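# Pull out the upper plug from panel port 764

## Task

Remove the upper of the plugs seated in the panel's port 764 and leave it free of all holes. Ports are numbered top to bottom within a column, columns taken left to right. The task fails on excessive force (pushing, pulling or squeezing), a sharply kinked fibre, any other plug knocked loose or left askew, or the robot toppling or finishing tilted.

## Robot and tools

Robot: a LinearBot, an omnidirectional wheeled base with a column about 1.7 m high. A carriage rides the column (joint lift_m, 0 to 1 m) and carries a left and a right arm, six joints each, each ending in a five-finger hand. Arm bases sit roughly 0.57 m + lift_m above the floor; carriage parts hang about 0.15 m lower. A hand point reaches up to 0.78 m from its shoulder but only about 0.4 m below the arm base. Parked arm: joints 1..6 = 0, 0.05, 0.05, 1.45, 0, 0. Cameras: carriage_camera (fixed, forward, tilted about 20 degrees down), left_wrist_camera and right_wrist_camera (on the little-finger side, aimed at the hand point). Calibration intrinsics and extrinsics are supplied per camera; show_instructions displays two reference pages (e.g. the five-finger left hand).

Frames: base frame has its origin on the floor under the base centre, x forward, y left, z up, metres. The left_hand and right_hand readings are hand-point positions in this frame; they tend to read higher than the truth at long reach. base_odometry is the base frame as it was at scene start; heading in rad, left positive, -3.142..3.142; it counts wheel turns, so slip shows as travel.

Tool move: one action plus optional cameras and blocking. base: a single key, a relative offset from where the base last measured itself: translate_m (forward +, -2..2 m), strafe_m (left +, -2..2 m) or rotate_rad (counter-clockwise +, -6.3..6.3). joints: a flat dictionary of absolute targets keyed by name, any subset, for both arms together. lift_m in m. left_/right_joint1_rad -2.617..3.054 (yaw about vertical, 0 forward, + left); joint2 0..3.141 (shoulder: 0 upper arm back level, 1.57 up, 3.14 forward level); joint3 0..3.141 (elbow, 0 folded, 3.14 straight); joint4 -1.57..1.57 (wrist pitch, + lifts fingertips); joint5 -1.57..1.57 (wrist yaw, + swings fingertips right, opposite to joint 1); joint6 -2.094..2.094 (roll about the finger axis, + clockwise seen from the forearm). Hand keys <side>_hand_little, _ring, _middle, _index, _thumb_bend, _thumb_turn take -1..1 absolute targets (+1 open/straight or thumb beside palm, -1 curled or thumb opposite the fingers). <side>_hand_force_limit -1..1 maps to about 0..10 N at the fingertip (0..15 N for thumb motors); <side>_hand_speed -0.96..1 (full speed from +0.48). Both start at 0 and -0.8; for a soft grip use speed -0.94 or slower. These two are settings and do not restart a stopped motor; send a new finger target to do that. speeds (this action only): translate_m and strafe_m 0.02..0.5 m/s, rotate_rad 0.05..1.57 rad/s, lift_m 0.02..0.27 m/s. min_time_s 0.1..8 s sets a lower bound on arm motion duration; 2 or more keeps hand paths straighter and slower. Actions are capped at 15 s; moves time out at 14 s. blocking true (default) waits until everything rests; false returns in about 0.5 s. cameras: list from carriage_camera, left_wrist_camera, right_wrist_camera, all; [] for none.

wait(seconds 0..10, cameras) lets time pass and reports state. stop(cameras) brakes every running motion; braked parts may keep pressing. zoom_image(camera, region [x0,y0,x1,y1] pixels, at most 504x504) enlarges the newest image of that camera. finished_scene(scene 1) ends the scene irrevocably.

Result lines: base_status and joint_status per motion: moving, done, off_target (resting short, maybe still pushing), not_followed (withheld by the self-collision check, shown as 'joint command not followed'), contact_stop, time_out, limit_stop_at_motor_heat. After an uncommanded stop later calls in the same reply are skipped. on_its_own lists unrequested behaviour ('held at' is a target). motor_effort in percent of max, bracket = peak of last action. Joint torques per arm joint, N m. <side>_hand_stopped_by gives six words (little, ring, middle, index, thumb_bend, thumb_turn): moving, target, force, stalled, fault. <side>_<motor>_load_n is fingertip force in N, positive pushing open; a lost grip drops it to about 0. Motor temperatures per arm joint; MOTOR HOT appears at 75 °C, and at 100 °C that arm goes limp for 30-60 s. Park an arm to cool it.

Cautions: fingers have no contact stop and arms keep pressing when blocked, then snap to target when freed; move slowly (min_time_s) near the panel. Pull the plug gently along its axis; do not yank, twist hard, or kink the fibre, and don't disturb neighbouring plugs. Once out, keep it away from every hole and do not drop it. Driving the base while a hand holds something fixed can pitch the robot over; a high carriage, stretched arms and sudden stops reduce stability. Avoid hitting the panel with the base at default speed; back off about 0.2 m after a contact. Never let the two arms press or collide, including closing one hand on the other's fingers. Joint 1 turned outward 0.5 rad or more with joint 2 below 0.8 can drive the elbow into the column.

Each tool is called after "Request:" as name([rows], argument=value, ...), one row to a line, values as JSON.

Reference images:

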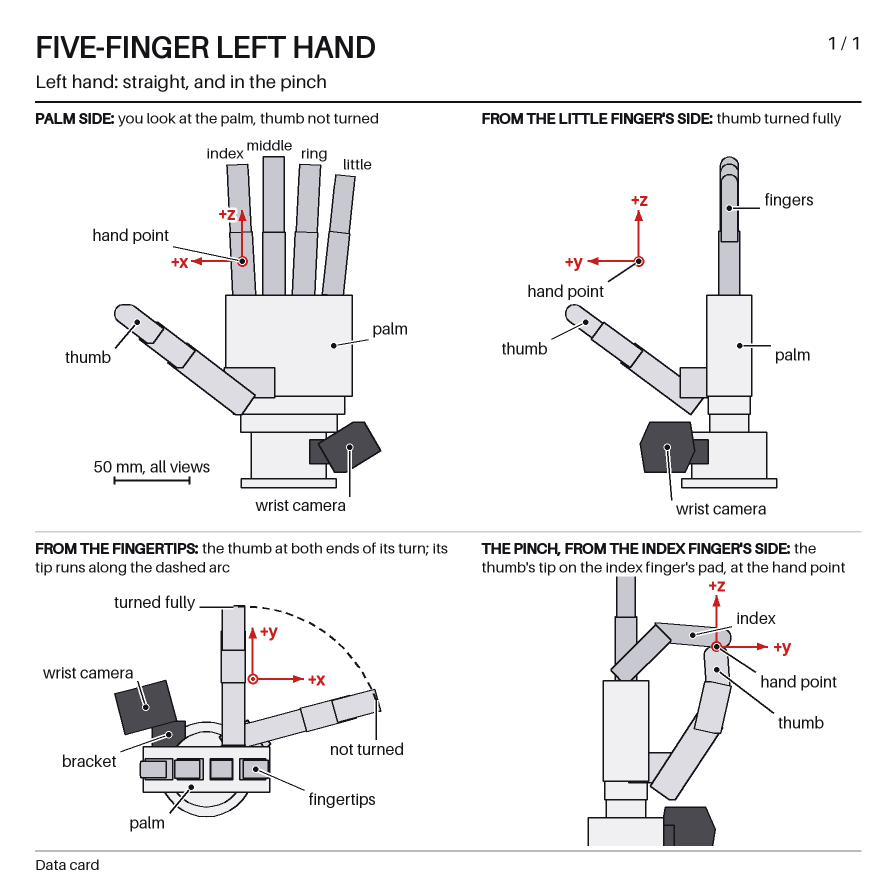

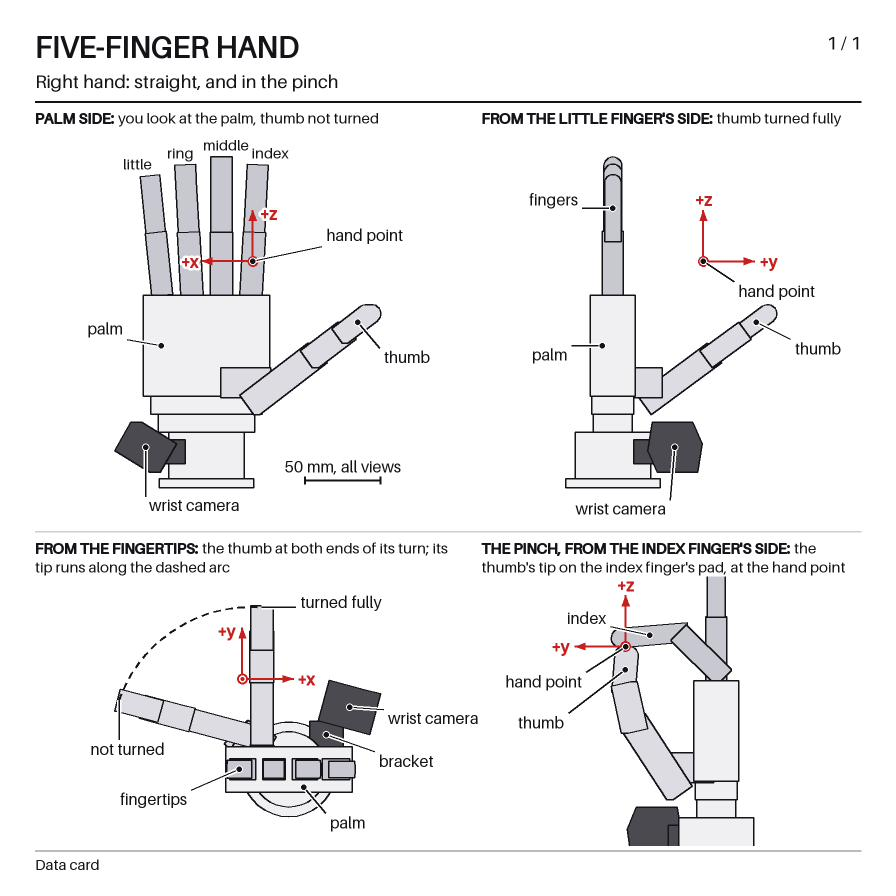

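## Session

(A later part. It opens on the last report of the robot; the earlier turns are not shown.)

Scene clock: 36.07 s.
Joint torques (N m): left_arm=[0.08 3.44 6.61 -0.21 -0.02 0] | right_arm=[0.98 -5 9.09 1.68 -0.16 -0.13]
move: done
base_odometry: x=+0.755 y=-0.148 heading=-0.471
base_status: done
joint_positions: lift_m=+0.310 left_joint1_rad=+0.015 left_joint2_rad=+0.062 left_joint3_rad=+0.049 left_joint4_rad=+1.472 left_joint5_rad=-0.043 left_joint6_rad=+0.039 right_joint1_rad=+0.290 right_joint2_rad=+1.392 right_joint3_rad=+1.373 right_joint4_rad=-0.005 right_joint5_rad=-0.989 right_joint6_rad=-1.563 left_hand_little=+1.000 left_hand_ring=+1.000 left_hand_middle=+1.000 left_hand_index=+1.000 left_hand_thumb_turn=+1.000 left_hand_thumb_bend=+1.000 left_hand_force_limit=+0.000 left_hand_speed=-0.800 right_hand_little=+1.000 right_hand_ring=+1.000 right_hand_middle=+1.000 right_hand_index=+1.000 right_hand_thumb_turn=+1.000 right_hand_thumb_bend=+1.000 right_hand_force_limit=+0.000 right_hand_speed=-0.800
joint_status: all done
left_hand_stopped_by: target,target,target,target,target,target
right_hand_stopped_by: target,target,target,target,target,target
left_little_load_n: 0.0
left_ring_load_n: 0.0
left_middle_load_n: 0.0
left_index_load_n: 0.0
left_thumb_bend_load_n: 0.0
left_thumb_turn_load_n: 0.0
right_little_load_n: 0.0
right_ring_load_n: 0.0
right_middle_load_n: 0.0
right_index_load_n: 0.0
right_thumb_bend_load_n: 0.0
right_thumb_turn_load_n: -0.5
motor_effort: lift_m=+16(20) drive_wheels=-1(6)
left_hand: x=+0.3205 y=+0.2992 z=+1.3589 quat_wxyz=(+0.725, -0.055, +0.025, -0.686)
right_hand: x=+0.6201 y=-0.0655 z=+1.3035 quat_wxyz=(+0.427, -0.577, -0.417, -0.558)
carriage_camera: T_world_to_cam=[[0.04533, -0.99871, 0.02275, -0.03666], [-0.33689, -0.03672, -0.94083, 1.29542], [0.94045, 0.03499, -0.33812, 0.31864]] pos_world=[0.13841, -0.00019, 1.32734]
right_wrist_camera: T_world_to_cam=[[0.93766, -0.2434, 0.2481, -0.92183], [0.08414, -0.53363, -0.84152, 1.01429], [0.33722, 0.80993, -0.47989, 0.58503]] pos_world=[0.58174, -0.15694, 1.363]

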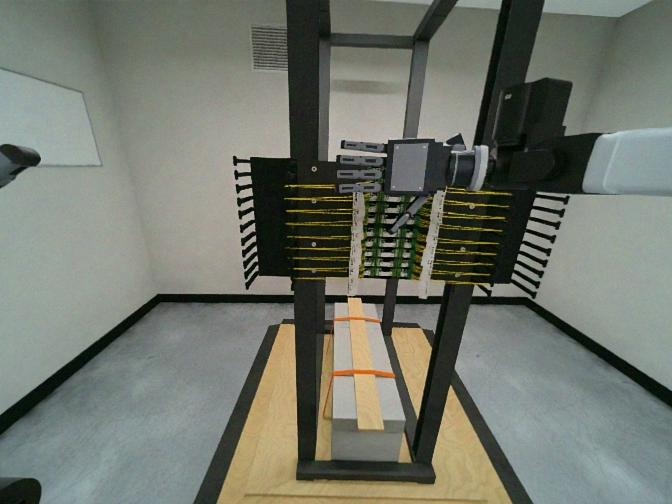

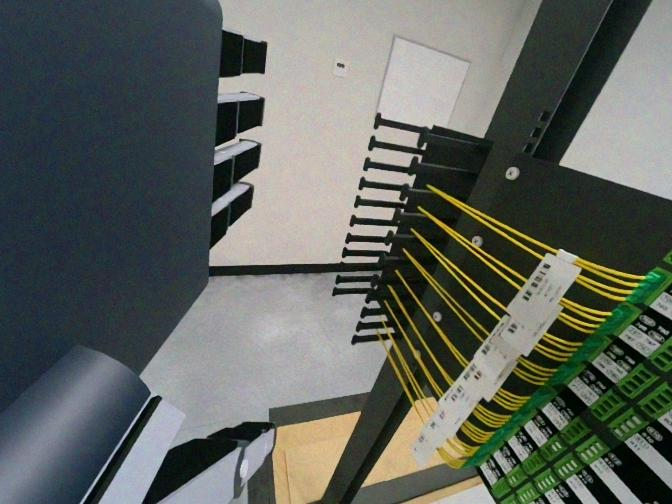

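Request:
move(base={"translate_m": 0.15}, speeds={"translate_m": 0.08}, cameras=["carriage_camera", "right_wrist_camera"])

Request:
zoom_image(camera="right_wrist_camera", region=[440, 180, 660, 340])

Scene clock: 38.87 s.
Joint torques (N m): left_arm=[0.02 3.56 6.64 -0.19 -0.05 0.01] | right_arm=[0.91 -5.41 8.99 1.64 -0.09 -0.13]
move: done
base_odometry: x=+0.889 y=-0.217 heading=-0.471
base_status: done
joint_positions: lift_m=+0.310 left_joint1_rad=+0.015 left_joint2_rad=+0.062 left_joint3_rad=+0.049 left_joint4_rad=+1.471 left_joint5_rad=-0.043 left_joint6_rad=+0.039 right_joint1_rad=+0.291 right_joint2_rad=+1.396 right_joint3_rad=+1.375 right_joint4_rad=-0.005 right_joint5_rad=-0.993 right_joint6_rad=-1.563 left_hand_little=+1.000 left_hand_ring=+1.000 left_hand_middle=+1.000 left_hand_index=+1.000 left_hand_thumb_turn=+1.000 left_hand_thumb_bend=+1.000 left_hand_force_limit=+0.000 left_hand_speed=-0.800 right_hand_little=+1.000 right_hand_ring=+1.000 right_hand_middle=+1.000 right_hand_index=+1.000 right_hand_thumb_turn=+1.000 right_hand_thumb_bend=+1.000 right_hand_force_limit=+0.000 right_hand_speed=-0.800
joint_status: not commanded
left_hand_stopped_by: target,target,target,target,target,target
right_hand_stopped_by: target,target,target,target,target,target
left_little_load_n: 0.0
left_ring_load_n: 0.0
left_middle_load_n: 0.0
left_index_load_n: 0.0
left_thumb_bend_load_n: 0.0
left_thumb_turn_load_n: 0.0
right_little_load_n: 0.0
right_ring_load_n: 0.0
right_middle_load_n: 0.0
right_index_load_n: 0.0
right_thumb_bend_load_n: 0.0
right_thumb_turn_load_n: 0.0
motor_effort: lift_m=+18(19) drive_wheels=-2(7)
left_hand: x=+0.3207 y=+0.2992 z=+1.3588 quat_wxyz=(+0.725, -0.055, +0.026, -0.686)
right_hand: x=+0.6203 y=-0.0643 z=+1.3028 quat_wxyz=(+0.429, -0.576, -0.418, -0.556)
carriage_camera: T_world_to_cam=[[0.04533, -0.99871, 0.02275, -0.03666], [-0.33689, -0.03672, -0.94083, 1.29542], [0.94045, 0.03499, -0.33812, 0.31864]] pos_world=[0.13841, -0.00019, 1.32734]
right_wrist_camera: T_world_to_cam=[[0.93931, -0.23864, 0.24648, -0.92012], [0.08523, -0.53362, -0.84142, 1.01349], [0.33232, 0.81136, -0.4809, 0.58813]] pos_world=[0.58245, -0.15593, 1.36239]

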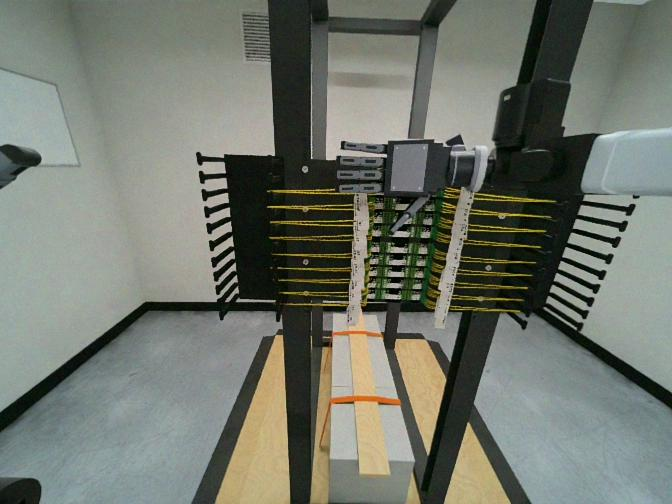

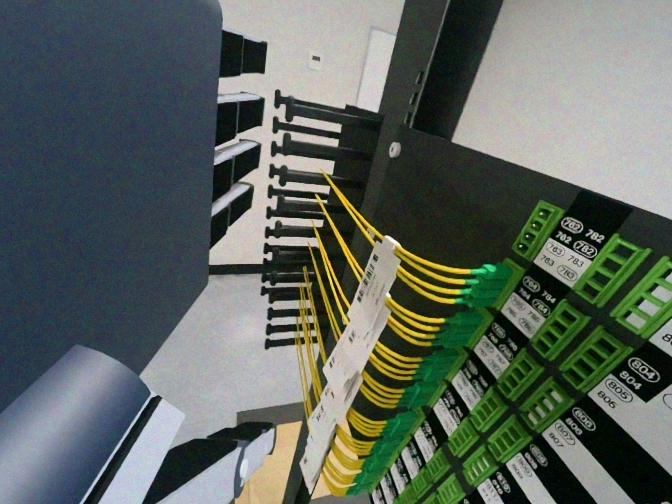

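Scaled by 2.291 from the camera's image (finer frame: 960x720).

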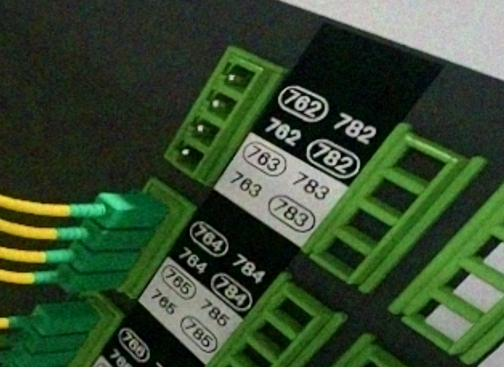

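Request:
zoom_image(camera="right_wrist_camera", region=[440, 240, 540, 320])

Request:
zoom_image(camera="right_wrist_camera", region=[360, 200, 520, 320])

Scaled by 5.040 from the camera's image (finer frame: 960x720).

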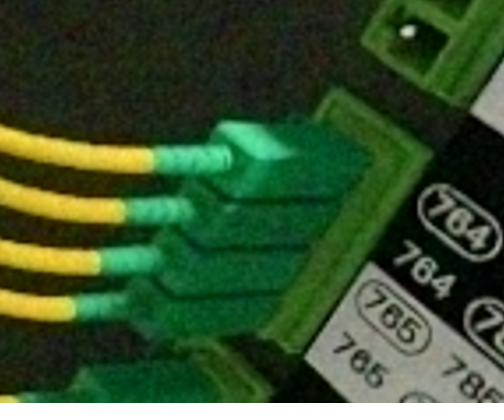

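Scaled by 3.150 from the camera's image (finer frame: 960x720).

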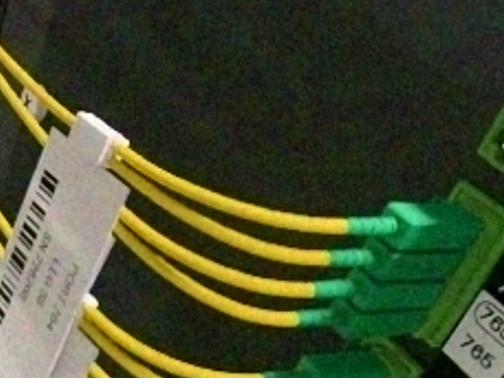

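Request:
move(base={"translate_m": 0.03}, speeds={"translate_m": 0.04}, cameras=["right_wrist_camera"])

Request:
zoom_image(camera="right_wrist_camera", region=[370, 220, 510, 320])

Scene clock: 42.17 s.
Joint torques (N m): left_arm=[0.05 3.47 6.53 -0.2 -0.05 -0.02] | right_arm=[0.85 -5.45 8.83 1.67 -0.11 -0.12]
move: done
base_odometry: x=+0.915 y=-0.230 heading=-0.471
base_status: done
joint_positions: lift_m=+0.310 left_joint1_rad=+0.015 left_joint2_rad=+0.062 left_joint3_rad=+0.049 left_joint4_rad=+1.472 left_joint5_rad=-0.043 left_joint6_rad=+0.039 right_joint1_rad=+0.292 right_joint2_rad=+1.397 right_joint3_rad=+1.376 right_joint4_rad=-0.005 right_joint5_rad=-0.993 right_joint6_rad=-1.563 left_hand_little=+1.000 left_hand_ring=+1.000 left_hand_middle=+1.000 left_hand_index=+1.000 left_hand_thumb_turn=+1.000 left_hand_thumb_bend=+1.000 left_hand_force_limit=+0.000 left_hand_speed=-0.800 right_hand_little=+1.000 right_hand_ring=+1.000 right_hand_middle=+1.000 right_hand_index=+1.000 right_hand_thumb_turn=+1.000 right_hand_thumb_bend=+1.000 right_hand_force_limit=+0.000 right_hand_speed=-0.800
joint_status: not commanded
left_hand_stopped_by: target,target,target,target,target,target
right_hand_stopped_by: target,target,target,target,target,target
left_little_load_n: 0.0
left_ring_load_n: 0.0
left_middle_load_n: 0.0
left_index_load_n: 0.0
left_thumb_bend_load_n: 0.0
left_thumb_turn_load_n: 0.0
right_little_load_n: 0.0
right_ring_load_n: 0.0
right_middle_load_n: 0.0
right_index_load_n: 0.0
right_thumb_bend_load_n: 0.0
right_thumb_turn_load_n: 0.0
motor_effort: lift_m=+17(19) drive_wheels=+2(9)
left_hand: x=+0.3204 y=+0.2992 z=+1.3589 quat_wxyz=(+0.725, -0.054, +0.025, -0.686)
right_hand: x=+0.6203 y=-0.0640 z=+1.3028 quat_wxyz=(+0.429, -0.576, -0.418, -0.556)
right_wrist_camera: T_world_to_cam=[[0.93949, -0.23793, 0.24647, -0.92012], [0.08562, -0.53353, -0.84143, 1.01344], [0.33171, 0.81162, -0.48088, 0.58822]] pos_world=[0.58255, -0.15563, 1.36239]

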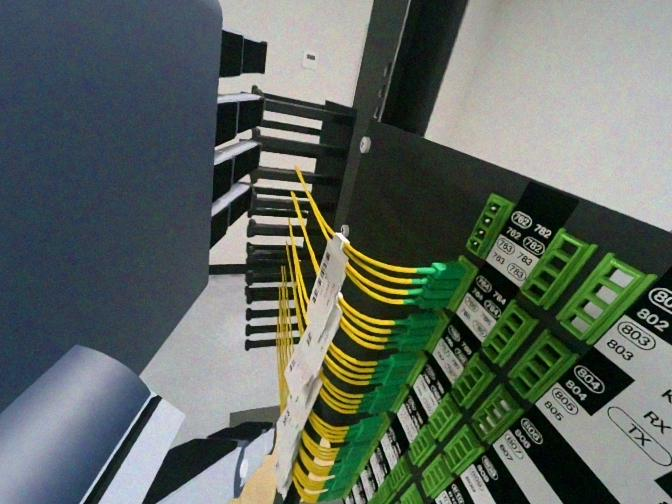

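Scaled by 3.600 from the camera's image (finer frame: 960x720).

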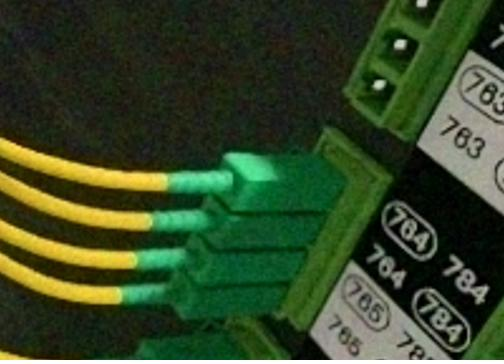

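Request:
move(base={"translate_m": -0.15}, speeds={"translate_m": 0.2})

Request:
move(base={"strafe_m": -0.13}, speeds={"strafe_m": 0.1}, joints={"right_joint1_rad": 0.0, "right_joint2_rad": 0.05, "right_joint3_rad": 0.05, "right_joint4_rad": 1.45, "right_joint5_rad": 0.0, "right_joint6_rad": 0.0}, min_time_s=2.5)

Request:
move(joints={"left_joint1_rad": -0.3, "left_joint2_rad": 1.4, "left_joint3_rad": 1.4, "left_joint4_rad": 0.0, "left_joint5_rad": 1.0, "left_joint6_rad": 1.57}, min_time_s=3, cameras=["carriage_camera", "left_wrist_camera"])

Scene clock: 44.83 s.
Joint torques (N m): left_arm=[-0.01 3.33 6.54 -0.22 -0.06 -0.01] | right_arm=[0.69 -5.6 8.8 1.67 -0.07 -0.13]
move: done
base_odometry: x=+0.782 y=-0.162 heading=-0.471
base_status: done
joint_positions: lift_m=+0.310 left_joint1_rad=+0.015 left_joint2_rad=+0.062 left_joint3_rad=+0.049 left_joint4_rad=+1.471 left_joint5_rad=-0.043 left_joint6_rad=+0.039 right_joint1_rad=+0.292 right_joint2_rad=+1.397 right_joint3_rad=+1.377 right_joint4_rad=-0.005 right_joint5_rad=-0.993 right_joint6_rad=-1.563 left_hand_little=+1.000 left_hand_ring=+1.000 left_hand_middle=+1.000 left_hand_index=+1.000 left_hand_thumb_turn=+1.000 left_hand_thumb_bend=+1.000 left_hand_force_limit=+0.000 left_hand_speed=-0.800 right_hand_little=+1.000 right_hand_ring=+1.000 right_hand_middle=+1.000 right_hand_index=+1.000 right_hand_thumb_turn=+1.000 right_hand_thumb_bend=+1.000 right_hand_force_limit=+0.000 right_hand_speed=-0.800
joint_status: not commanded
left_hand_stopped_by: target,target,target,target,target,target
right_hand_stopped_by: target,target,target,target,target,target
left_little_load_n: 0.0
left_ring_load_n: 0.0
left_middle_load_n: 0.0
left_index_load_n: 0.0
left_thumb_bend_load_n: 0.0
left_thumb_turn_load_n: 0.0
right_little_load_n: 0.0
right_ring_load_n: 0.0
right_middle_load_n: 0.0
right_index_load_n: 0.0
right_thumb_bend_load_n: 0.5
right_thumb_turn_load_n: 0.0
motor_effort: lift_m=+17(19) drive_wheels=-2(10)
left_hand: x=+0.3206 y=+0.2992 z=+1.3588 quat_wxyz=(+0.725, -0.055, +0.026, -0.686)
right_hand: x=+0.6202 y=-0.0638 z=+1.3030 quat_wxyz=(+0.429, -0.576, -0.418, -0.556)
pictures: none

Scene clock: 47.73 s.
Joint torques (N m): left_arm=[0.02 3.48 6.5 -0.19 -0.06 0.01] | right_arm=[-0.91 2.29 4.74 0.16 0.11 0.05]
move: done
base_odometry: x=+0.722 y=-0.278 heading=-0.471
base_status: done
joint_positions: lift_m=+0.310 left_joint1_rad=+0.015 left_joint2_rad=+0.062 left_joint3_rad=+0.049 left_joint4_rad=+1.471 left_joint5_rad=-0.042 left_joint6_rad=+0.039 right_joint1_rad=+0.010 right_joint2_rad=+0.057 right_joint3_rad=+0.057 right_joint4_rad=+1.433 right_joint5_rad=-0.011 right_joint6_rad=-0.009 left_hand_little=+1.000 left_hand_ring=+1.000 left_hand_middle=+1.000 left_hand_index=+1.000 left_hand_thumb_turn=+1.000 left_hand_thumb_bend=+1.000 left_hand_force_limit=+0.000 left_hand_speed=-0.800 right_hand_little=+1.000 right_hand_ring=+1.000 right_hand_middle=+1.000 right_hand_index=+1.000 right_hand_thumb_turn=+1.000 right_hand_thumb_bend=+1.000 right_hand_force_limit=+0.000 right_hand_speed=-0.800
joint_status: all done
left_hand_stopped_by: target,target,target,target,target,target
right_hand_stopped_by: target,target,target,target,target,target
left_little_load_n: 0.0
left_ring_load_n: 0.0
left_middle_load_n: 0.0
left_index_load_n: 0.0
left_thumb_bend_load_n: 0.0
left_thumb_turn_load_n: 0.0
right_little_load_n: 0.0
right_ring_load_n: 0.0
right_middle_load_n: 0.0
right_index_load_n: 0.0
right_thumb_bend_load_n: 0.0
right_thumb_turn_load_n: 0.0
motor_effort: lift_m=+16(19) drive_wheels=-1(7)
left_hand: x=+0.3206 y=+0.2991 z=+1.3588 quat_wxyz=(+0.725, -0.054, +0.026, -0.686)
right_hand: x=+0.3244 y=-0.2846 z=+1.3573 quat_wxyz=(+0.706, -0.053, +0.044, -0.705)
pictures: none

Scene clock: 51.07 s.
Joint torques (N m): left_arm=[-0.61 -3.7 11.62 1.6 0.07 0.14] | right_arm=[-0.91 2.51 4.82 0.12 0.09 0.03]
move: done
base_odometry: x=+0.722 y=-0.278 heading=-0.471
base_status: not commanded
joint_positions: lift_m=+0.310 left_joint1_rad=-0.292 left_joint2_rad=+1.387 left_joint3_rad=+1.363 left_joint4_rad=+0.003 left_joint5_rad=+0.991 left_joint6_rad=+1.558 right_joint1_rad=+0.010 right_joint2_rad=+0.054 right_joint3_rad=+0.056 right_joint4_rad=+1.436 right_joint5_rad=-0.008 right_joint6_rad=-0.008 left_hand_little=+1.000 left_hand_ring=+1.000 left_hand_middle=+1.000 left_hand_index=+1.000 left_hand_thumb_turn=+1.000 left_hand_thumb_bend=+1.000 left_hand_force_limit=+0.000 left_hand_speed=-0.800 right_hand_little=+1.000 right_hand_ring=+1.000 right_hand_middle=+1.000 right_hand_index=+1.000 right_hand_thumb_turn=+1.000 right_hand_thumb_bend=+1.000 right_hand_force_limit=+0.000 right_hand_speed=-0.800
joint_status: all done
left_hand_stopped_by: target,target,target,target,target,target
right_hand_stopped_by: target,target,target,target,target,target
left_little_load_n: 0.0
left_ring_load_n: 0.0
left_middle_load_n: 0.0
left_index_load_n: 0.0
left_thumb_bend_load_n: 0.0
left_thumb_turn_load_n: 0.0
right_little_load_n: 0.0
right_ring_load_n: 0.0
right_middle_load_n: 0.0
right_index_load_n: 0.0
right_thumb_bend_load_n: 0.0
right_thumb_turn_load_n: 0.0
motor_effort: lift_m=+17(20) drive_wheels=+1(2)
left_hand: x=+0.6183 y=+0.0647 z=+1.3024 quat_wxyz=(+0.557, +0.417, +0.576, -0.429)
right_hand: x=+0.3232 y=-0.2851 z=+1.3574 quat_wxyz=(+0.706, -0.050, +0.044, -0.705)
carriage_camera: T_world_to_cam=[[0.04533, -0.99871, 0.02275, -0.03666], [-0.33689, -0.03672, -0.94083, 1.29542], [0.94045, 0.03499, -0.33812, 0.31864]] pos_world=[0.13841, -0.00019, 1.32734]
left_wrist_camera: T_world_to_cam=[[-0.94005, -0.22799, -0.25361, 0.92769], [0.0943, 0.54089, -0.83579, 0.99463], [0.32773, -0.80961, -0.48696, 0.60025]] pos_world=[0.58157, 0.15949, 1.35888]

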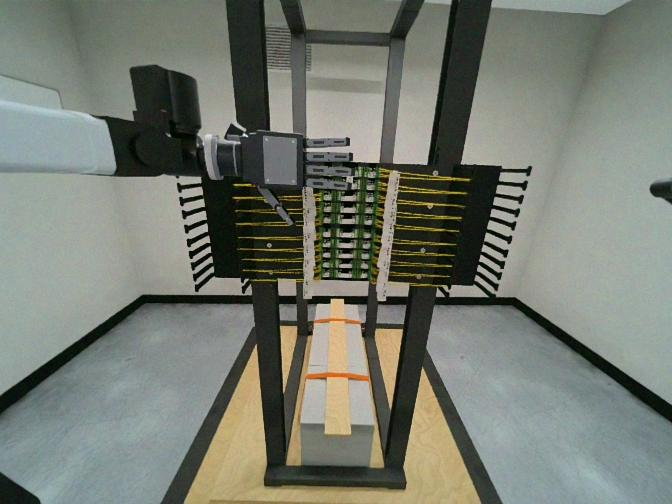

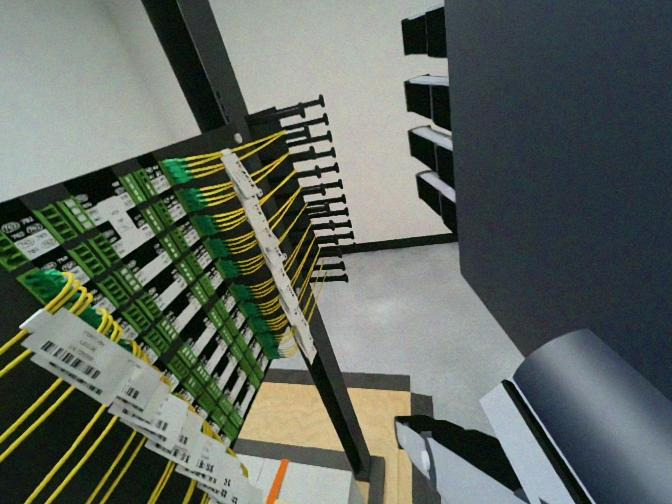

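Request:
zoom_image(camera="left_wrist_camera", region=[0, 230, 140, 330])

Request:
zoom_image(camera="left_wrist_camera", region=[140, 130, 280, 230])

Scaled by 3.600 from the camera's image (finer frame: 960x720).

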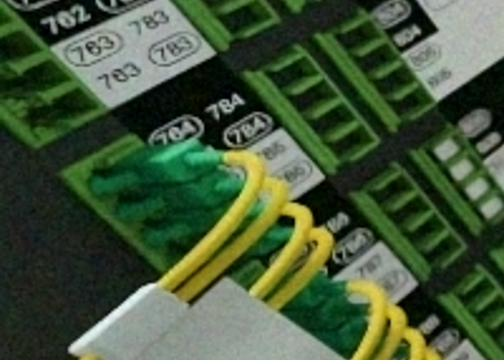

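Scaled by 3.600 from the camera's image (finer frame: 960x720).

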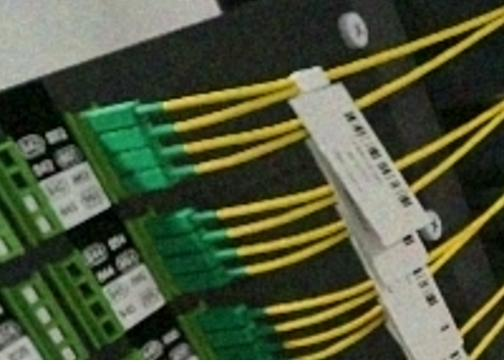

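Request:
move(base={"translate_m": 0.14}, speeds={"translate_m": 0.08}, joints={"lift_m": 0.325}, cameras=["left_wrist_camera"])

Request:
zoom_image(camera="left_wrist_camera", region=[140, 200, 300, 320])

Scene clock: 53.67 s.
Joint torques (N m): left_arm=[-0.5 -3.88 10.43 1.66 0 0.14] | right_arm=[-0.91 2.67 5.15 0.08 0.1 0.03]
move: done
base_odometry: x=+0.847 y=-0.342 heading=-0.472
base_status: done
joint_positions: lift_m=+0.325 left_joint1_rad=-0.293 left_joint2_rad=+1.389 left_joint3_rad=+1.373 left_joint4_rad=-0.006 left_joint5_rad=+0.995 left_joint6_rad=+1.560 right_joint1_rad=+0.010 right_joint2_rad=+0.053 right_joint3_rad=+0.052 right_joint4_rad=+1.441 right_joint5_rad=-0.008 right_joint6_rad=-0.007 left_hand_little=+1.000 left_hand_ring=+1.000 left_hand_middle=+1.000 left_hand_index=+1.000 left_hand_thumb_turn=+1.000 left_hand_thumb_bend=+1.000 left_hand_force_limit=+0.000 left_hand_speed=-0.800 right_hand_little=+1.000 right_hand_ring=+1.000 right_hand_middle=+1.000 right_hand_index=+1.000 right_hand_thumb_turn=+1.000 right_hand_thumb_bend=+1.000 right_hand_force_limit=+0.000 right_hand_speed=-0.800
joint_status: all done
left_hand_stopped_by: target,target,target,target,target,target
right_hand_stopped_by: target,target,target,target,target,target
left_little_load_n: 0.0
left_ring_load_n: 0.0
left_middle_load_n: 0.0
left_index_load_n: 0.0
left_thumb_bend_load_n: 0.0
left_thumb_turn_load_n: 0.0
right_little_load_n: 0.0
right_ring_load_n: 0.0
right_middle_load_n: 0.0
right_index_load_n: 0.0
right_thumb_bend_load_n: 0.0
right_thumb_turn_load_n: 0.0
motor_effort: lift_m=+21(25) drive_wheels=-2(6)
left_hand: x=+0.6173 y=+0.0639 z=+1.3190 quat_wxyz=(+0.556, +0.419, +0.575, -0.430)
right_hand: x=+0.3226 y=-0.2851 z=+1.3711 quat_wxyz=(+0.707, -0.049, +0.043, -0.704)
left_wrist_camera: T_world_to_cam=[[-0.94082, -0.22317, -0.25505, 0.93285], [0.09815, 0.5409, -0.83534, 1.0061], [0.32438, -0.81094, -0.48699, 0.61014]] pos_world=[0.58099, 0.15877, 1.37548]

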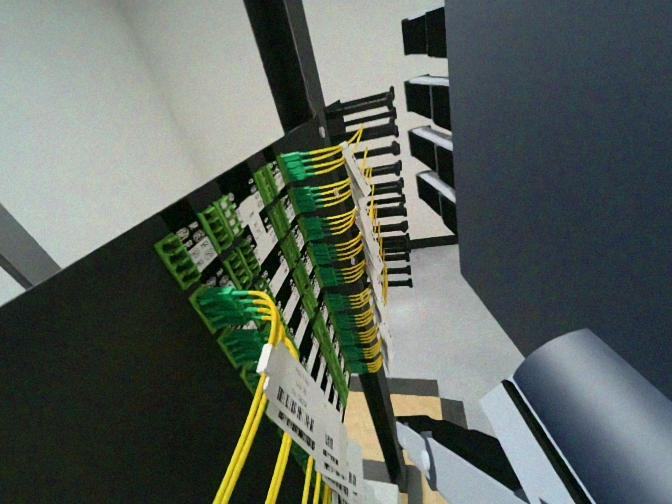

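Scaled by 3.150 from the camera's image (finer frame: 960x720).

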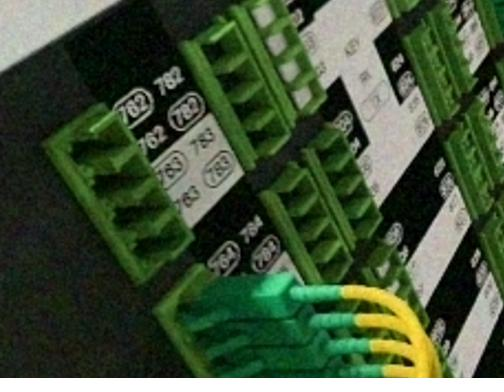

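Request:
zoom_image(camera="left_wrist_camera", region=[180, 270, 290, 350])

Scaled by 4.582 from the camera's image (finer frame: 960x720).

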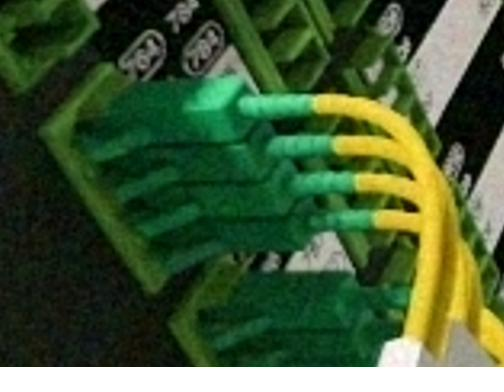

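Request:
move(base={"translate_m": -0.06}, speeds={"translate_m": 0.1}, joints={"left_hand_speed": 0.0, "left_hand_thumb_turn": -0.6, "left_hand_thumb_bend": 0.2, "left_hand_index": 0.1}, cameras=["left_wrist_camera", "carriage_camera"])

Scene clock: 57.77 s.
Joint torques (N m): left_arm=[-0.58 -4.12 10.63 1.67 -0.02 0.11] | right_arm=[-0.91 2.71 5.29 -0.02 0.1 0.03]
move: done
base_odometry: x=+0.794 y=-0.315 heading=-0.472
base_status: done
joint_positions: lift_m=+0.325 left_joint1_rad=-0.293 left_joint2_rad=+1.391 left_joint3_rad=+1.373 left_joint4_rad=-0.007 left_joint5_rad=+0.995 left_joint6_rad=+1.562 right_joint1_rad=+0.010 right_joint2_rad=+0.053 right_joint3_rad=+0.052 right_joint4_rad=+1.446 right_joint5_rad=-0.008 right_joint6_rad=-0.007 left_hand_little=+1.000 left_hand_ring=+1.000 left_hand_middle=+1.000 left_hand_index=+0.100 left_hand_thumb_turn=-0.600 left_hand_thumb_bend=+0.200 left_hand_force_limit=+0.000 left_hand_speed=+0.000 right_hand_little=+1.000 right_hand_ring=+1.000 right_hand_middle=+1.000 right_hand_index=+1.000 right_hand_thumb_turn=+1.000 right_hand_thumb_bend=+1.000 right_hand_force_limit=+0.000 right_hand_speed=-0.800
joint_status: all done
left_hand_stopped_by: target,target,target,target,target,target
right_hand_stopped_by: target,target,target,target,target,target
left_little_load_n: 0.0
left_ring_load_n: 0.0
left_middle_load_n: 0.0
left_index_load_n: 0.0
left_thumb_bend_load_n: 0.0
left_thumb_turn_load_n: 0.0
right_little_load_n: 0.0
right_ring_load_n: 0.0
right_middle_load_n: 0.0
right_index_load_n: 0.0
right_thumb_bend_load_n: 0.0
right_thumb_turn_load_n: 0.0
motor_effort: lift_m=+21(23) drive_wheels=-2(8)
left_hand: x=+0.6178 y=+0.0636 z=+1.3179 quat_wxyz=(+0.555, +0.419, +0.575, -0.430)
right_hand: x=+0.3213 y=-0.2851 z=+1.3716 quat_wxyz=(+0.707, -0.047, +0.041, -0.705)
pictures: carriage_camera, left_wrist_camera
carriage_camera: T_world_to_cam=[[0.04533, -0.99871, 0.02275, -0.03699], [-0.33689, -0.03672, -0.94083, 1.30906], [0.94045, 0.03499, -0.33812, 0.32354]] pos_world=[0.13841, -0.00019, 1.34184]
left_wrist_camera: T_world_to_cam=[[-0.94145, -0.22212, -0.25364, 0.93147], [0.09704, 0.54196, -0.83478, 1.00515], [0.32288, -0.81052, -0.48868, 0.61235]] pos_world=[0.58168, 0.15847, 1.37458]

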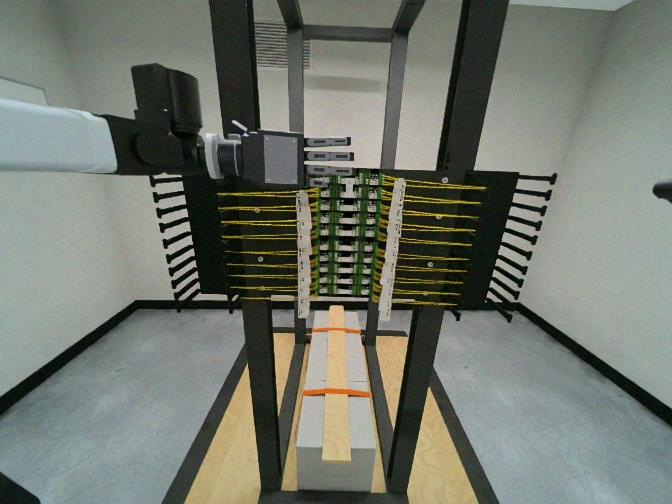

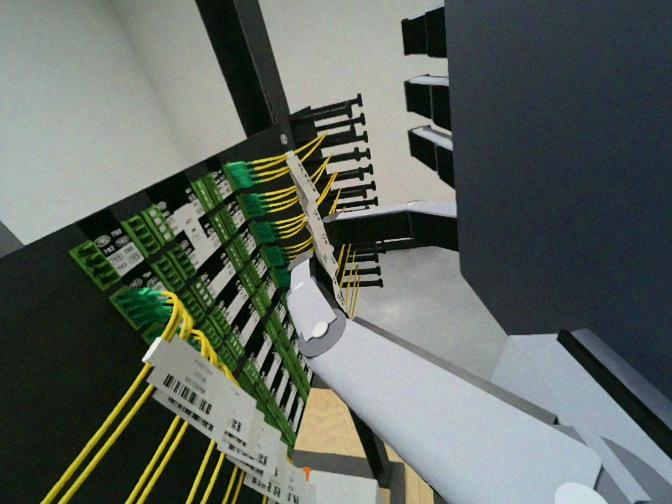

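Request:
move(joints={"left_hand_thumb_bend": -0.02, "left_hand_index": 0.0}, cameras=["left_wrist_camera"])

Request:
zoom_image(camera="left_wrist_camera", region=[260, 180, 440, 340])

Scene clock: 59.00 s.
Joint torques (N m): left_arm=[-0.43 -4.04 10.62 1.65 -0.01 0.12] | right_arm=[-0.92 2.65 5.19 0 0.1 0.03]
move: done
base_odometry: x=+0.794 y=-0.315 heading=-0.472
base_status: not commanded
joint_positions: lift_m=+0.325 left_joint1_rad=-0.293 left_joint2_rad=+1.391 left_joint3_rad=+1.373 left_joint4_rad=-0.007 left_joint5_rad=+0.995 left_joint6_rad=+1.562 right_joint1_rad=+0.010 right_joint2_rad=+0.053 right_joint3_rad=+0.052 right_joint4_rad=+1.447 right_joint5_rad=-0.008 right_joint6_rad=-0.007 left_hand_little=+1.000 left_hand_ring=+1.000 left_hand_middle=+1.000 left_hand_index=+0.000 left_hand_thumb_turn=-0.600 left_hand_thumb_bend=-0.020 left_hand_force_limit=+0.000 left_hand_speed=+0.000 right_hand_little=+1.000 right_hand_ring=+1.000 right_hand_middle=+1.000 right_hand_index=+1.000 right_hand_thumb_turn=+1.000 right_hand_thumb_bend=+1.000 right_hand_force_limit=+0.000 right_hand_speed=-0.800
joint_status: all done
left_hand_stopped_by: target,target,target,target,target,target
right_hand_stopped_by: target,target,target,target,target,target
left_little_load_n: 0.0
left_ring_load_n: 0.0
left_middle_load_n: 0.0
left_index_load_n: 0.0
left_thumb_bend_load_n: 0.0
left_thumb_turn_load_n: 0.0
right_little_load_n: 0.0
right_ring_load_n: 0.0
right_middle_load_n: 0.0
right_index_load_n: 0.0
right_thumb_bend_load_n: 0.0
right_thumb_turn_load_n: 0.0
motor_effort: lift_m=+22(22) drive_wheels=+1(2)
left_hand: x=+0.6178 y=+0.0636 z=+1.3179 quat_wxyz=(+0.555, +0.419, +0.575, -0.430)
right_hand: x=+0.3212 y=-0.2851 z=+1.3717 quat_wxyz=(+0.707, -0.047, +0.041, -0.705)
left_wrist_camera: T_world_to_cam=[[-0.94145, -0.22212, -0.25364, 0.93147], [0.09704, 0.54196, -0.83478, 1.00515], [0.32288, -0.81052, -0.48868, 0.61235]] pos_world=[0.58168, 0.15847, 1.37458]

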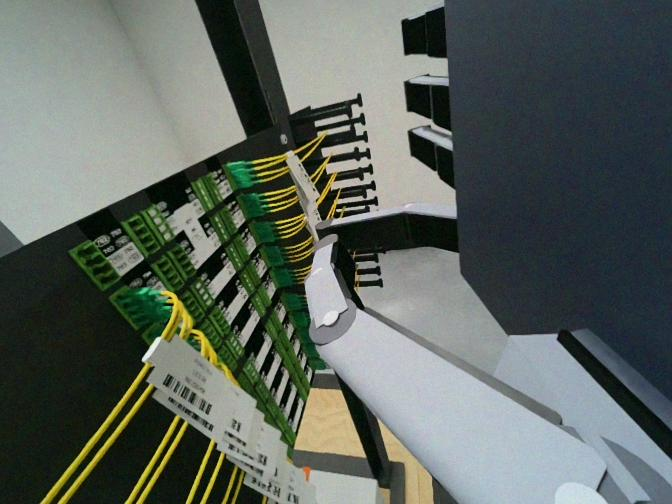

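Scaled by 2.800 from the camera's image (finer frame: 960x720).

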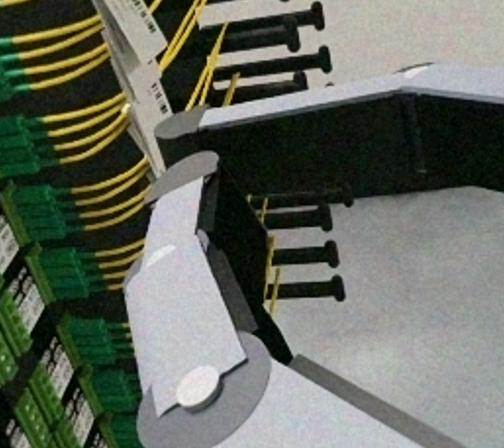

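Request:
move(base={"translate_m": 0.05}, speeds={"translate_m": 0.04}, joints={"lift_m": 0.35}, cameras=["left_wrist_camera"])

Request:
zoom_image(camera="left_wrist_camera", region=[160, 250, 300, 350])

Scene clock: 61.27 s.
Joint torques (N m): left_arm=[-0.5 -3.99 10.4 1.66 0.02 0.12] | right_arm=[-0.91 2.81 5.3 -0.01 0.09 0.02]
move: done
base_odometry: x=+0.838 y=-0.337 heading=-0.472
base_status: done
joint_positions: lift_m=+0.350 left_joint1_rad=-0.293 left_joint2_rad=+1.391 left_joint3_rad=+1.375 left_joint4_rad=-0.006 left_joint5_rad=+0.995 left_joint6_rad=+1.562 right_joint1_rad=+0.010 right_joint2_rad=+0.052 right_joint3_rad=+0.051 right_joint4_rad=+1.448 right_joint5_rad=-0.008 right_joint6_rad=-0.007 left_hand_little=+1.000 left_hand_ring=+1.000 left_hand_middle=+1.000 left_hand_index=+0.000 left_hand_thumb_turn=-0.600 left_hand_thumb_bend=-0.020 left_hand_force_limit=+0.000 left_hand_speed=+0.000 right_hand_little=+1.000 right_hand_ring=+1.000 right_hand_middle=+1.000 right_hand_index=+1.000 right_hand_thumb_turn=+1.000 right_hand_thumb_bend=+1.000 right_hand_force_limit=+0.000 right_hand_speed=-0.800
joint_status: all done
left_hand_stopped_by: target,target,target,target,target,target
right_hand_stopped_by: target,target,target,target,target,target
left_little_load_n: 0.0
left_ring_load_n: 0.0
left_middle_load_n: 0.0
left_index_load_n: 0.0
left_thumb_bend_load_n: 0.0
left_thumb_turn_load_n: 0.5
right_little_load_n: 0.0
right_ring_load_n: 0.0
right_middle_load_n: 0.0
right_index_load_n: 0.0
right_thumb_bend_load_n: 0.0
right_thumb_turn_load_n: 0.0
motor_effort: lift_m=+23(25) drive_wheels=+2(8)
left_hand: x=+0.6178 y=+0.0636 z=+1.3440 quat_wxyz=(+0.556, +0.419, +0.575, -0.430)
right_hand: x=+0.3210 y=-0.2851 z=+1.3964 quat_wxyz=(+0.707, -0.047, +0.041, -0.704)
left_wrist_camera: T_world_to_cam=[[-0.94079, -0.2223, -0.25594, 0.94075], [0.09925, 0.5413, -0.83495, 1.0258], [0.32415, -0.81092, -0.48718, 0.62238]] pos_world=[0.58149, 0.15856, 1.40049]

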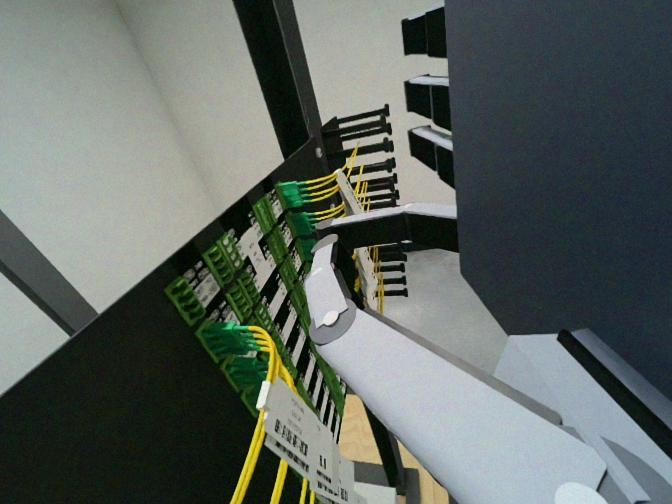

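Scaled by 3.600 from the camera's image (finer frame: 960x720).

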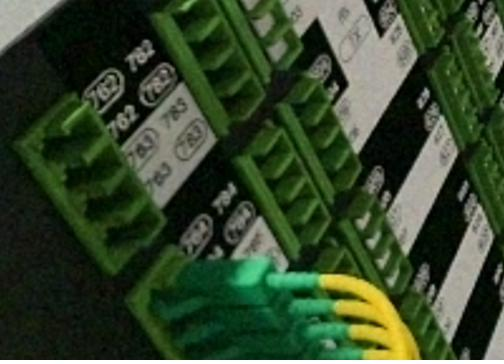

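Request:
move(base={"translate_m": 0.03}, speeds={"translate_m": 0.04}, cameras=["left_wrist_camera"])

Request:
zoom_image(camera="left_wrist_camera", region=[220, 300, 330, 380])

Scene clock: 64.50 s.
Joint torques (N m): left_arm=[-0.43 -4.05 10.5 1.67 -0.01 0.11] | right_arm=[-0.9 2.73 5.2 -0.01 0.09 0.02]
move: done
base_odometry: x=+0.865 y=-0.351 heading=-0.472
base_status: done
joint_positions: lift_m=+0.350 left_joint1_rad=-0.294 left_joint2_rad=+1.391 left_joint3_rad=+1.375 left_joint4_rad=-0.007 left_joint5_rad=+0.996 left_joint6_rad=+1.562 right_joint1_rad=+0.010 right_joint2_rad=+0.052 right_joint3_rad=+0.051 right_joint4_rad=+1.449 right_joint5_rad=-0.008 right_joint6_rad=-0.007 left_hand_little=+1.000 left_hand_ring=+1.000 left_hand_middle=+1.000 left_hand_index=+0.000 left_hand_thumb_turn=-0.600 left_hand_thumb_bend=-0.020 left_hand_force_limit=+0.000 left_hand_speed=+0.000 right_hand_little=+1.000 right_hand_ring=+1.000 right_hand_middle=+1.000 right_hand_index=+1.000 right_hand_thumb_turn=+1.000 right_hand_thumb_bend=+1.000 right_hand_force_limit=+0.000 right_hand_speed=-0.800
joint_status: not commanded
left_hand_stopped_by: target,target,target,target,target,target
right_hand_stopped_by: target,target,target,target,target,target
left_little_load_n: 0.0
left_ring_load_n: 0.0
left_middle_load_n: 0.0
left_index_load_n: 0.0
left_thumb_bend_load_n: 0.0
left_thumb_turn_load_n: 0.0
right_little_load_n: 0.0
right_ring_load_n: 0.0
right_middle_load_n: 0.0
right_index_load_n: 0.0
right_thumb_bend_load_n: 0.0
right_thumb_turn_load_n: 0.0
motor_effort: lift_m=+21(22) drive_wheels=+2(9)
left_hand: x=+0.6175 y=+0.0633 z=+1.3439 quat_wxyz=(+0.556, +0.420, +0.574, -0.430)
right_hand: x=+0.3208 y=-0.2851 z=+1.3965 quat_wxyz=(+0.707, -0.047, +0.040, -0.704)
left_wrist_camera: T_world_to_cam=[[-0.94113, -0.22121, -0.2556, 0.94011], [0.09953, 0.54127, -0.83494, 1.02571], [0.32305, -0.81123, -0.48739, 0.6231]] pos_world=[0.58139, 0.15826, 1.40039]

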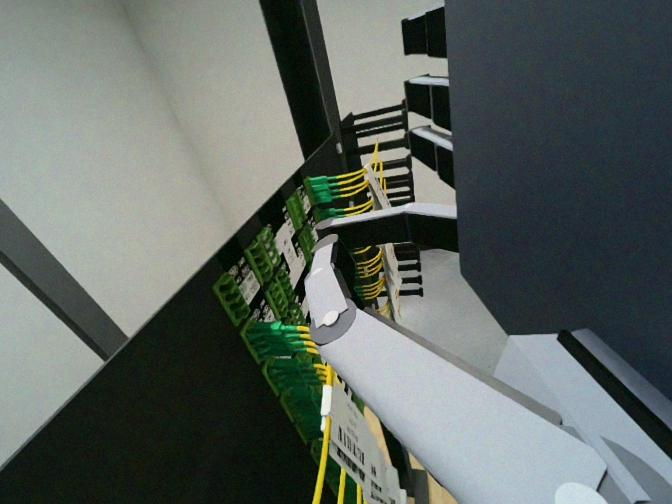

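Scaled by 4.582 from the camera's image (finer frame: 960x720).

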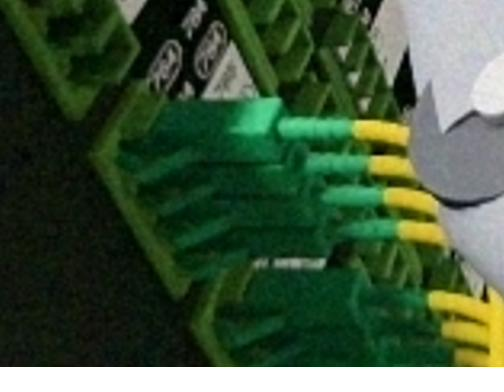

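Request:
move(base={"translate_m": -0.05}, speeds={"translate_m": 0.08})

Request:
move(joints={"lift_m": 0.285}, cameras=["left_wrist_camera"])

Request:
zoom_image(camera="left_wrist_camera", region=[120, 140, 300, 270])

Scene clock: 66.40 s.
Joint torques (N m): left_arm=[-0.36 -4.14 10.32 1.68 -0.03 0.11] | right_arm=[-0.92 2.63 5.33 -0.02 0.09 0.02]
Motor temperatures (°C): left_arm=[24 28 36 33 24 24] | right_arm=[24 29 34 35 26 26]
move: done
base_odometry: x=+0.820 y=-0.328 heading=-0.472
base_status: done
joint_positions: lift_m=+0.350 left_joint1_rad=-0.294 left_joint2_rad=+1.392 left_joint3_rad=+1.375 left_joint4_rad=-0.007 left_joint5_rad=+0.996 left_joint6_rad=+1.562 right_joint1_rad=+0.010 right_joint2_rad=+0.052 right_joint3_rad=+0.051 right_joint4_rad=+1.449 right_joint5_rad=-0.008 right_joint6_rad=-0.007 left_hand_little=+1.000 left_hand_ring=+1.000 left_hand_middle=+1.000 left_hand_index=+0.000 left_hand_thumb_turn=-0.600 left_hand_thumb_bend=-0.020 left_hand_force_limit=+0.000 left_hand_speed=+0.000 right_hand_little=+1.000 right_hand_ring=+1.000 right_hand_middle=+1.000 right_hand_index=+1.000 right_hand_thumb_turn=+1.000 right_hand_thumb_bend=+1.000 right_hand_force_limit=+0.000 right_hand_speed=-0.800
joint_status: not commanded
left_hand_stopped_by: target,target,target,target,target,target
right_hand_stopped_by: target,target,target,target,target,target
left_little_load_n: 0.0
left_ring_load_n: 0.0
left_middle_load_n: 0.0
left_index_load_n: 0.0
left_thumb_bend_load_n: 0.0
left_thumb_turn_load_n: 0.0
right_little_load_n: 0.0
right_ring_load_n: 0.5
right_middle_load_n: 0.0
right_index_load_n: 0.0
right_thumb_bend_load_n: 0.0
right_thumb_turn_load_n: 0.0
motor_effort: lift_m=+20(23) drive_wheels=-2(8)
left_hand: x=+0.6178 y=+0.0632 z=+1.3432 quat_wxyz=(+0.555, +0.420, +0.575, -0.431)
right_hand: x=+0.3208 y=-0.2851 z=+1.3965 quat_wxyz=(+0.707, -0.047, +0.040, -0.704)
pictures: none

Scene clock: 67.20 s.
Joint torques (N m): left_arm=[-0.44 -4.34 10.29 1.71 0.01 0.13] | right_arm=[-0.91 2.77 5.49 0 0.09 0.02]
move: done
base_odometry: x=+0.820 y=-0.328 heading=-0.472
base_status: not commanded
joint_positions: lift_m=+0.285 left_joint1_rad=-0.294 left_joint2_rad=+1.394 left_joint3_rad=+1.377 left_joint4_rad=-0.014 left_joint5_rad=+0.996 left_joint6_rad=+1.562 right_joint1_rad=+0.010 right_joint2_rad=+0.051 right_joint3_rad=+0.048 right_joint4_rad=+1.449 right_joint5_rad=-0.008 right_joint6_rad=-0.006 left_hand_little=+1.000 left_hand_ring=+1.000 left_hand_middle=+1.000 left_hand_index=+0.000 left_hand_thumb_turn=-0.600 left_hand_thumb_bend=-0.020 left_hand_force_limit=+0.000 left_hand_speed=+0.000 right_hand_little=+1.000 right_hand_ring=+1.000 right_hand_middle=+1.000 right_hand_index=+1.000 right_hand_thumb_turn=+1.000 right_hand_thumb_bend=+1.000 right_hand_force_limit=+0.000 right_hand_speed=-0.800
joint_status: all done
left_hand_stopped_by: target,target,target,target,target,target
right_hand_stopped_by: target,target,target,target,target,target
left_little_load_n: 0.0
left_ring_load_n: 0.0
left_middle_load_n: 0.0
left_index_load_n: 0.0
left_thumb_bend_load_n: 0.0
left_thumb_turn_load_n: 0.0
right_little_load_n: 0.0
right_ring_load_n: 0.0
right_middle_load_n: 0.0
right_index_load_n: 0.0
right_thumb_bend_load_n: 0.0
right_thumb_turn_load_n: 0.0
motor_effort: lift_m=+17(19) drive_wheels=-2(2)
left_hand: x=+0.6181 y=+0.0631 z=+1.2771 quat_wxyz=(+0.552, +0.419, +0.577, -0.432)
right_hand: x=+0.3212 y=-0.2850 z=+1.3313 quat_wxyz=(+0.707, -0.047, +0.041, -0.704)
left_wrist_camera: T_world_to_cam=[[-0.94346, -0.22013, -0.24786, 0.91496], [0.09239, 0.54346, -0.83434, 0.97352], [0.31836, -0.81006, -0.49239, 0.59937]] pos_world=[0.58247, 0.15786, 1.33415]

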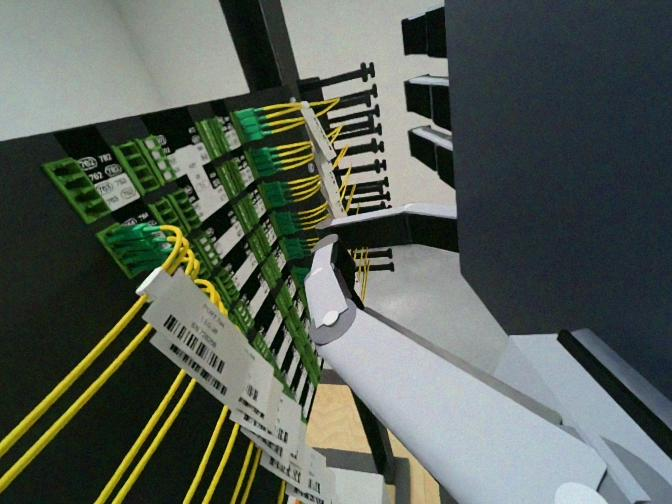

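Scaled by 2.800 from the camera's image (finer frame: 960x720).

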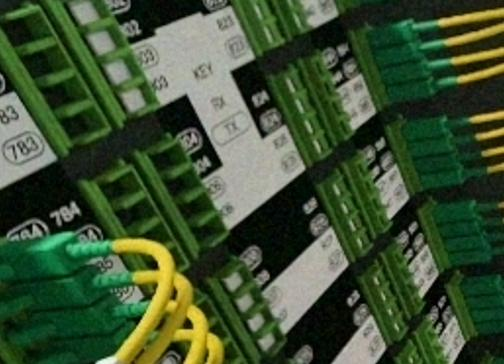

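Request:
zoom_image(camera="left_wrist_camera", region=[80, 210, 180, 290])

Request:
zoom_image(camera="left_wrist_camera", region=[230, 90, 330, 170])

Scaled by 5.040 from the camera's image (finer frame: 960x720).

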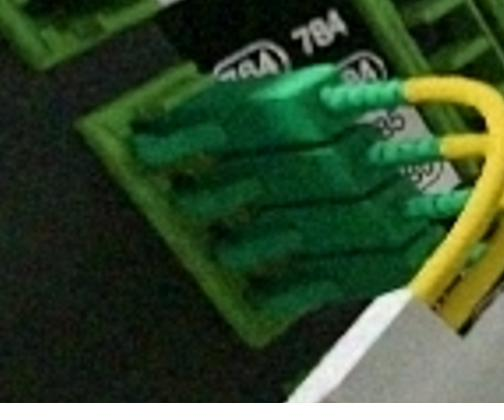

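Scaled by 5.040 from the camera's image (finer frame: 960x720).

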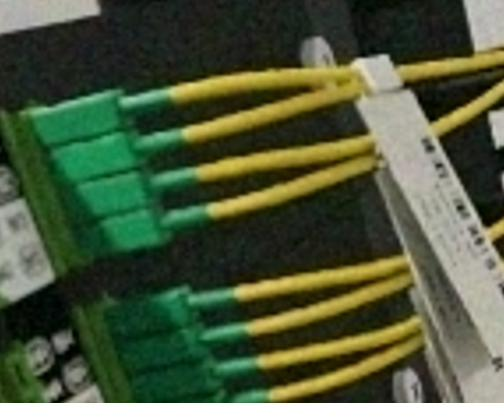

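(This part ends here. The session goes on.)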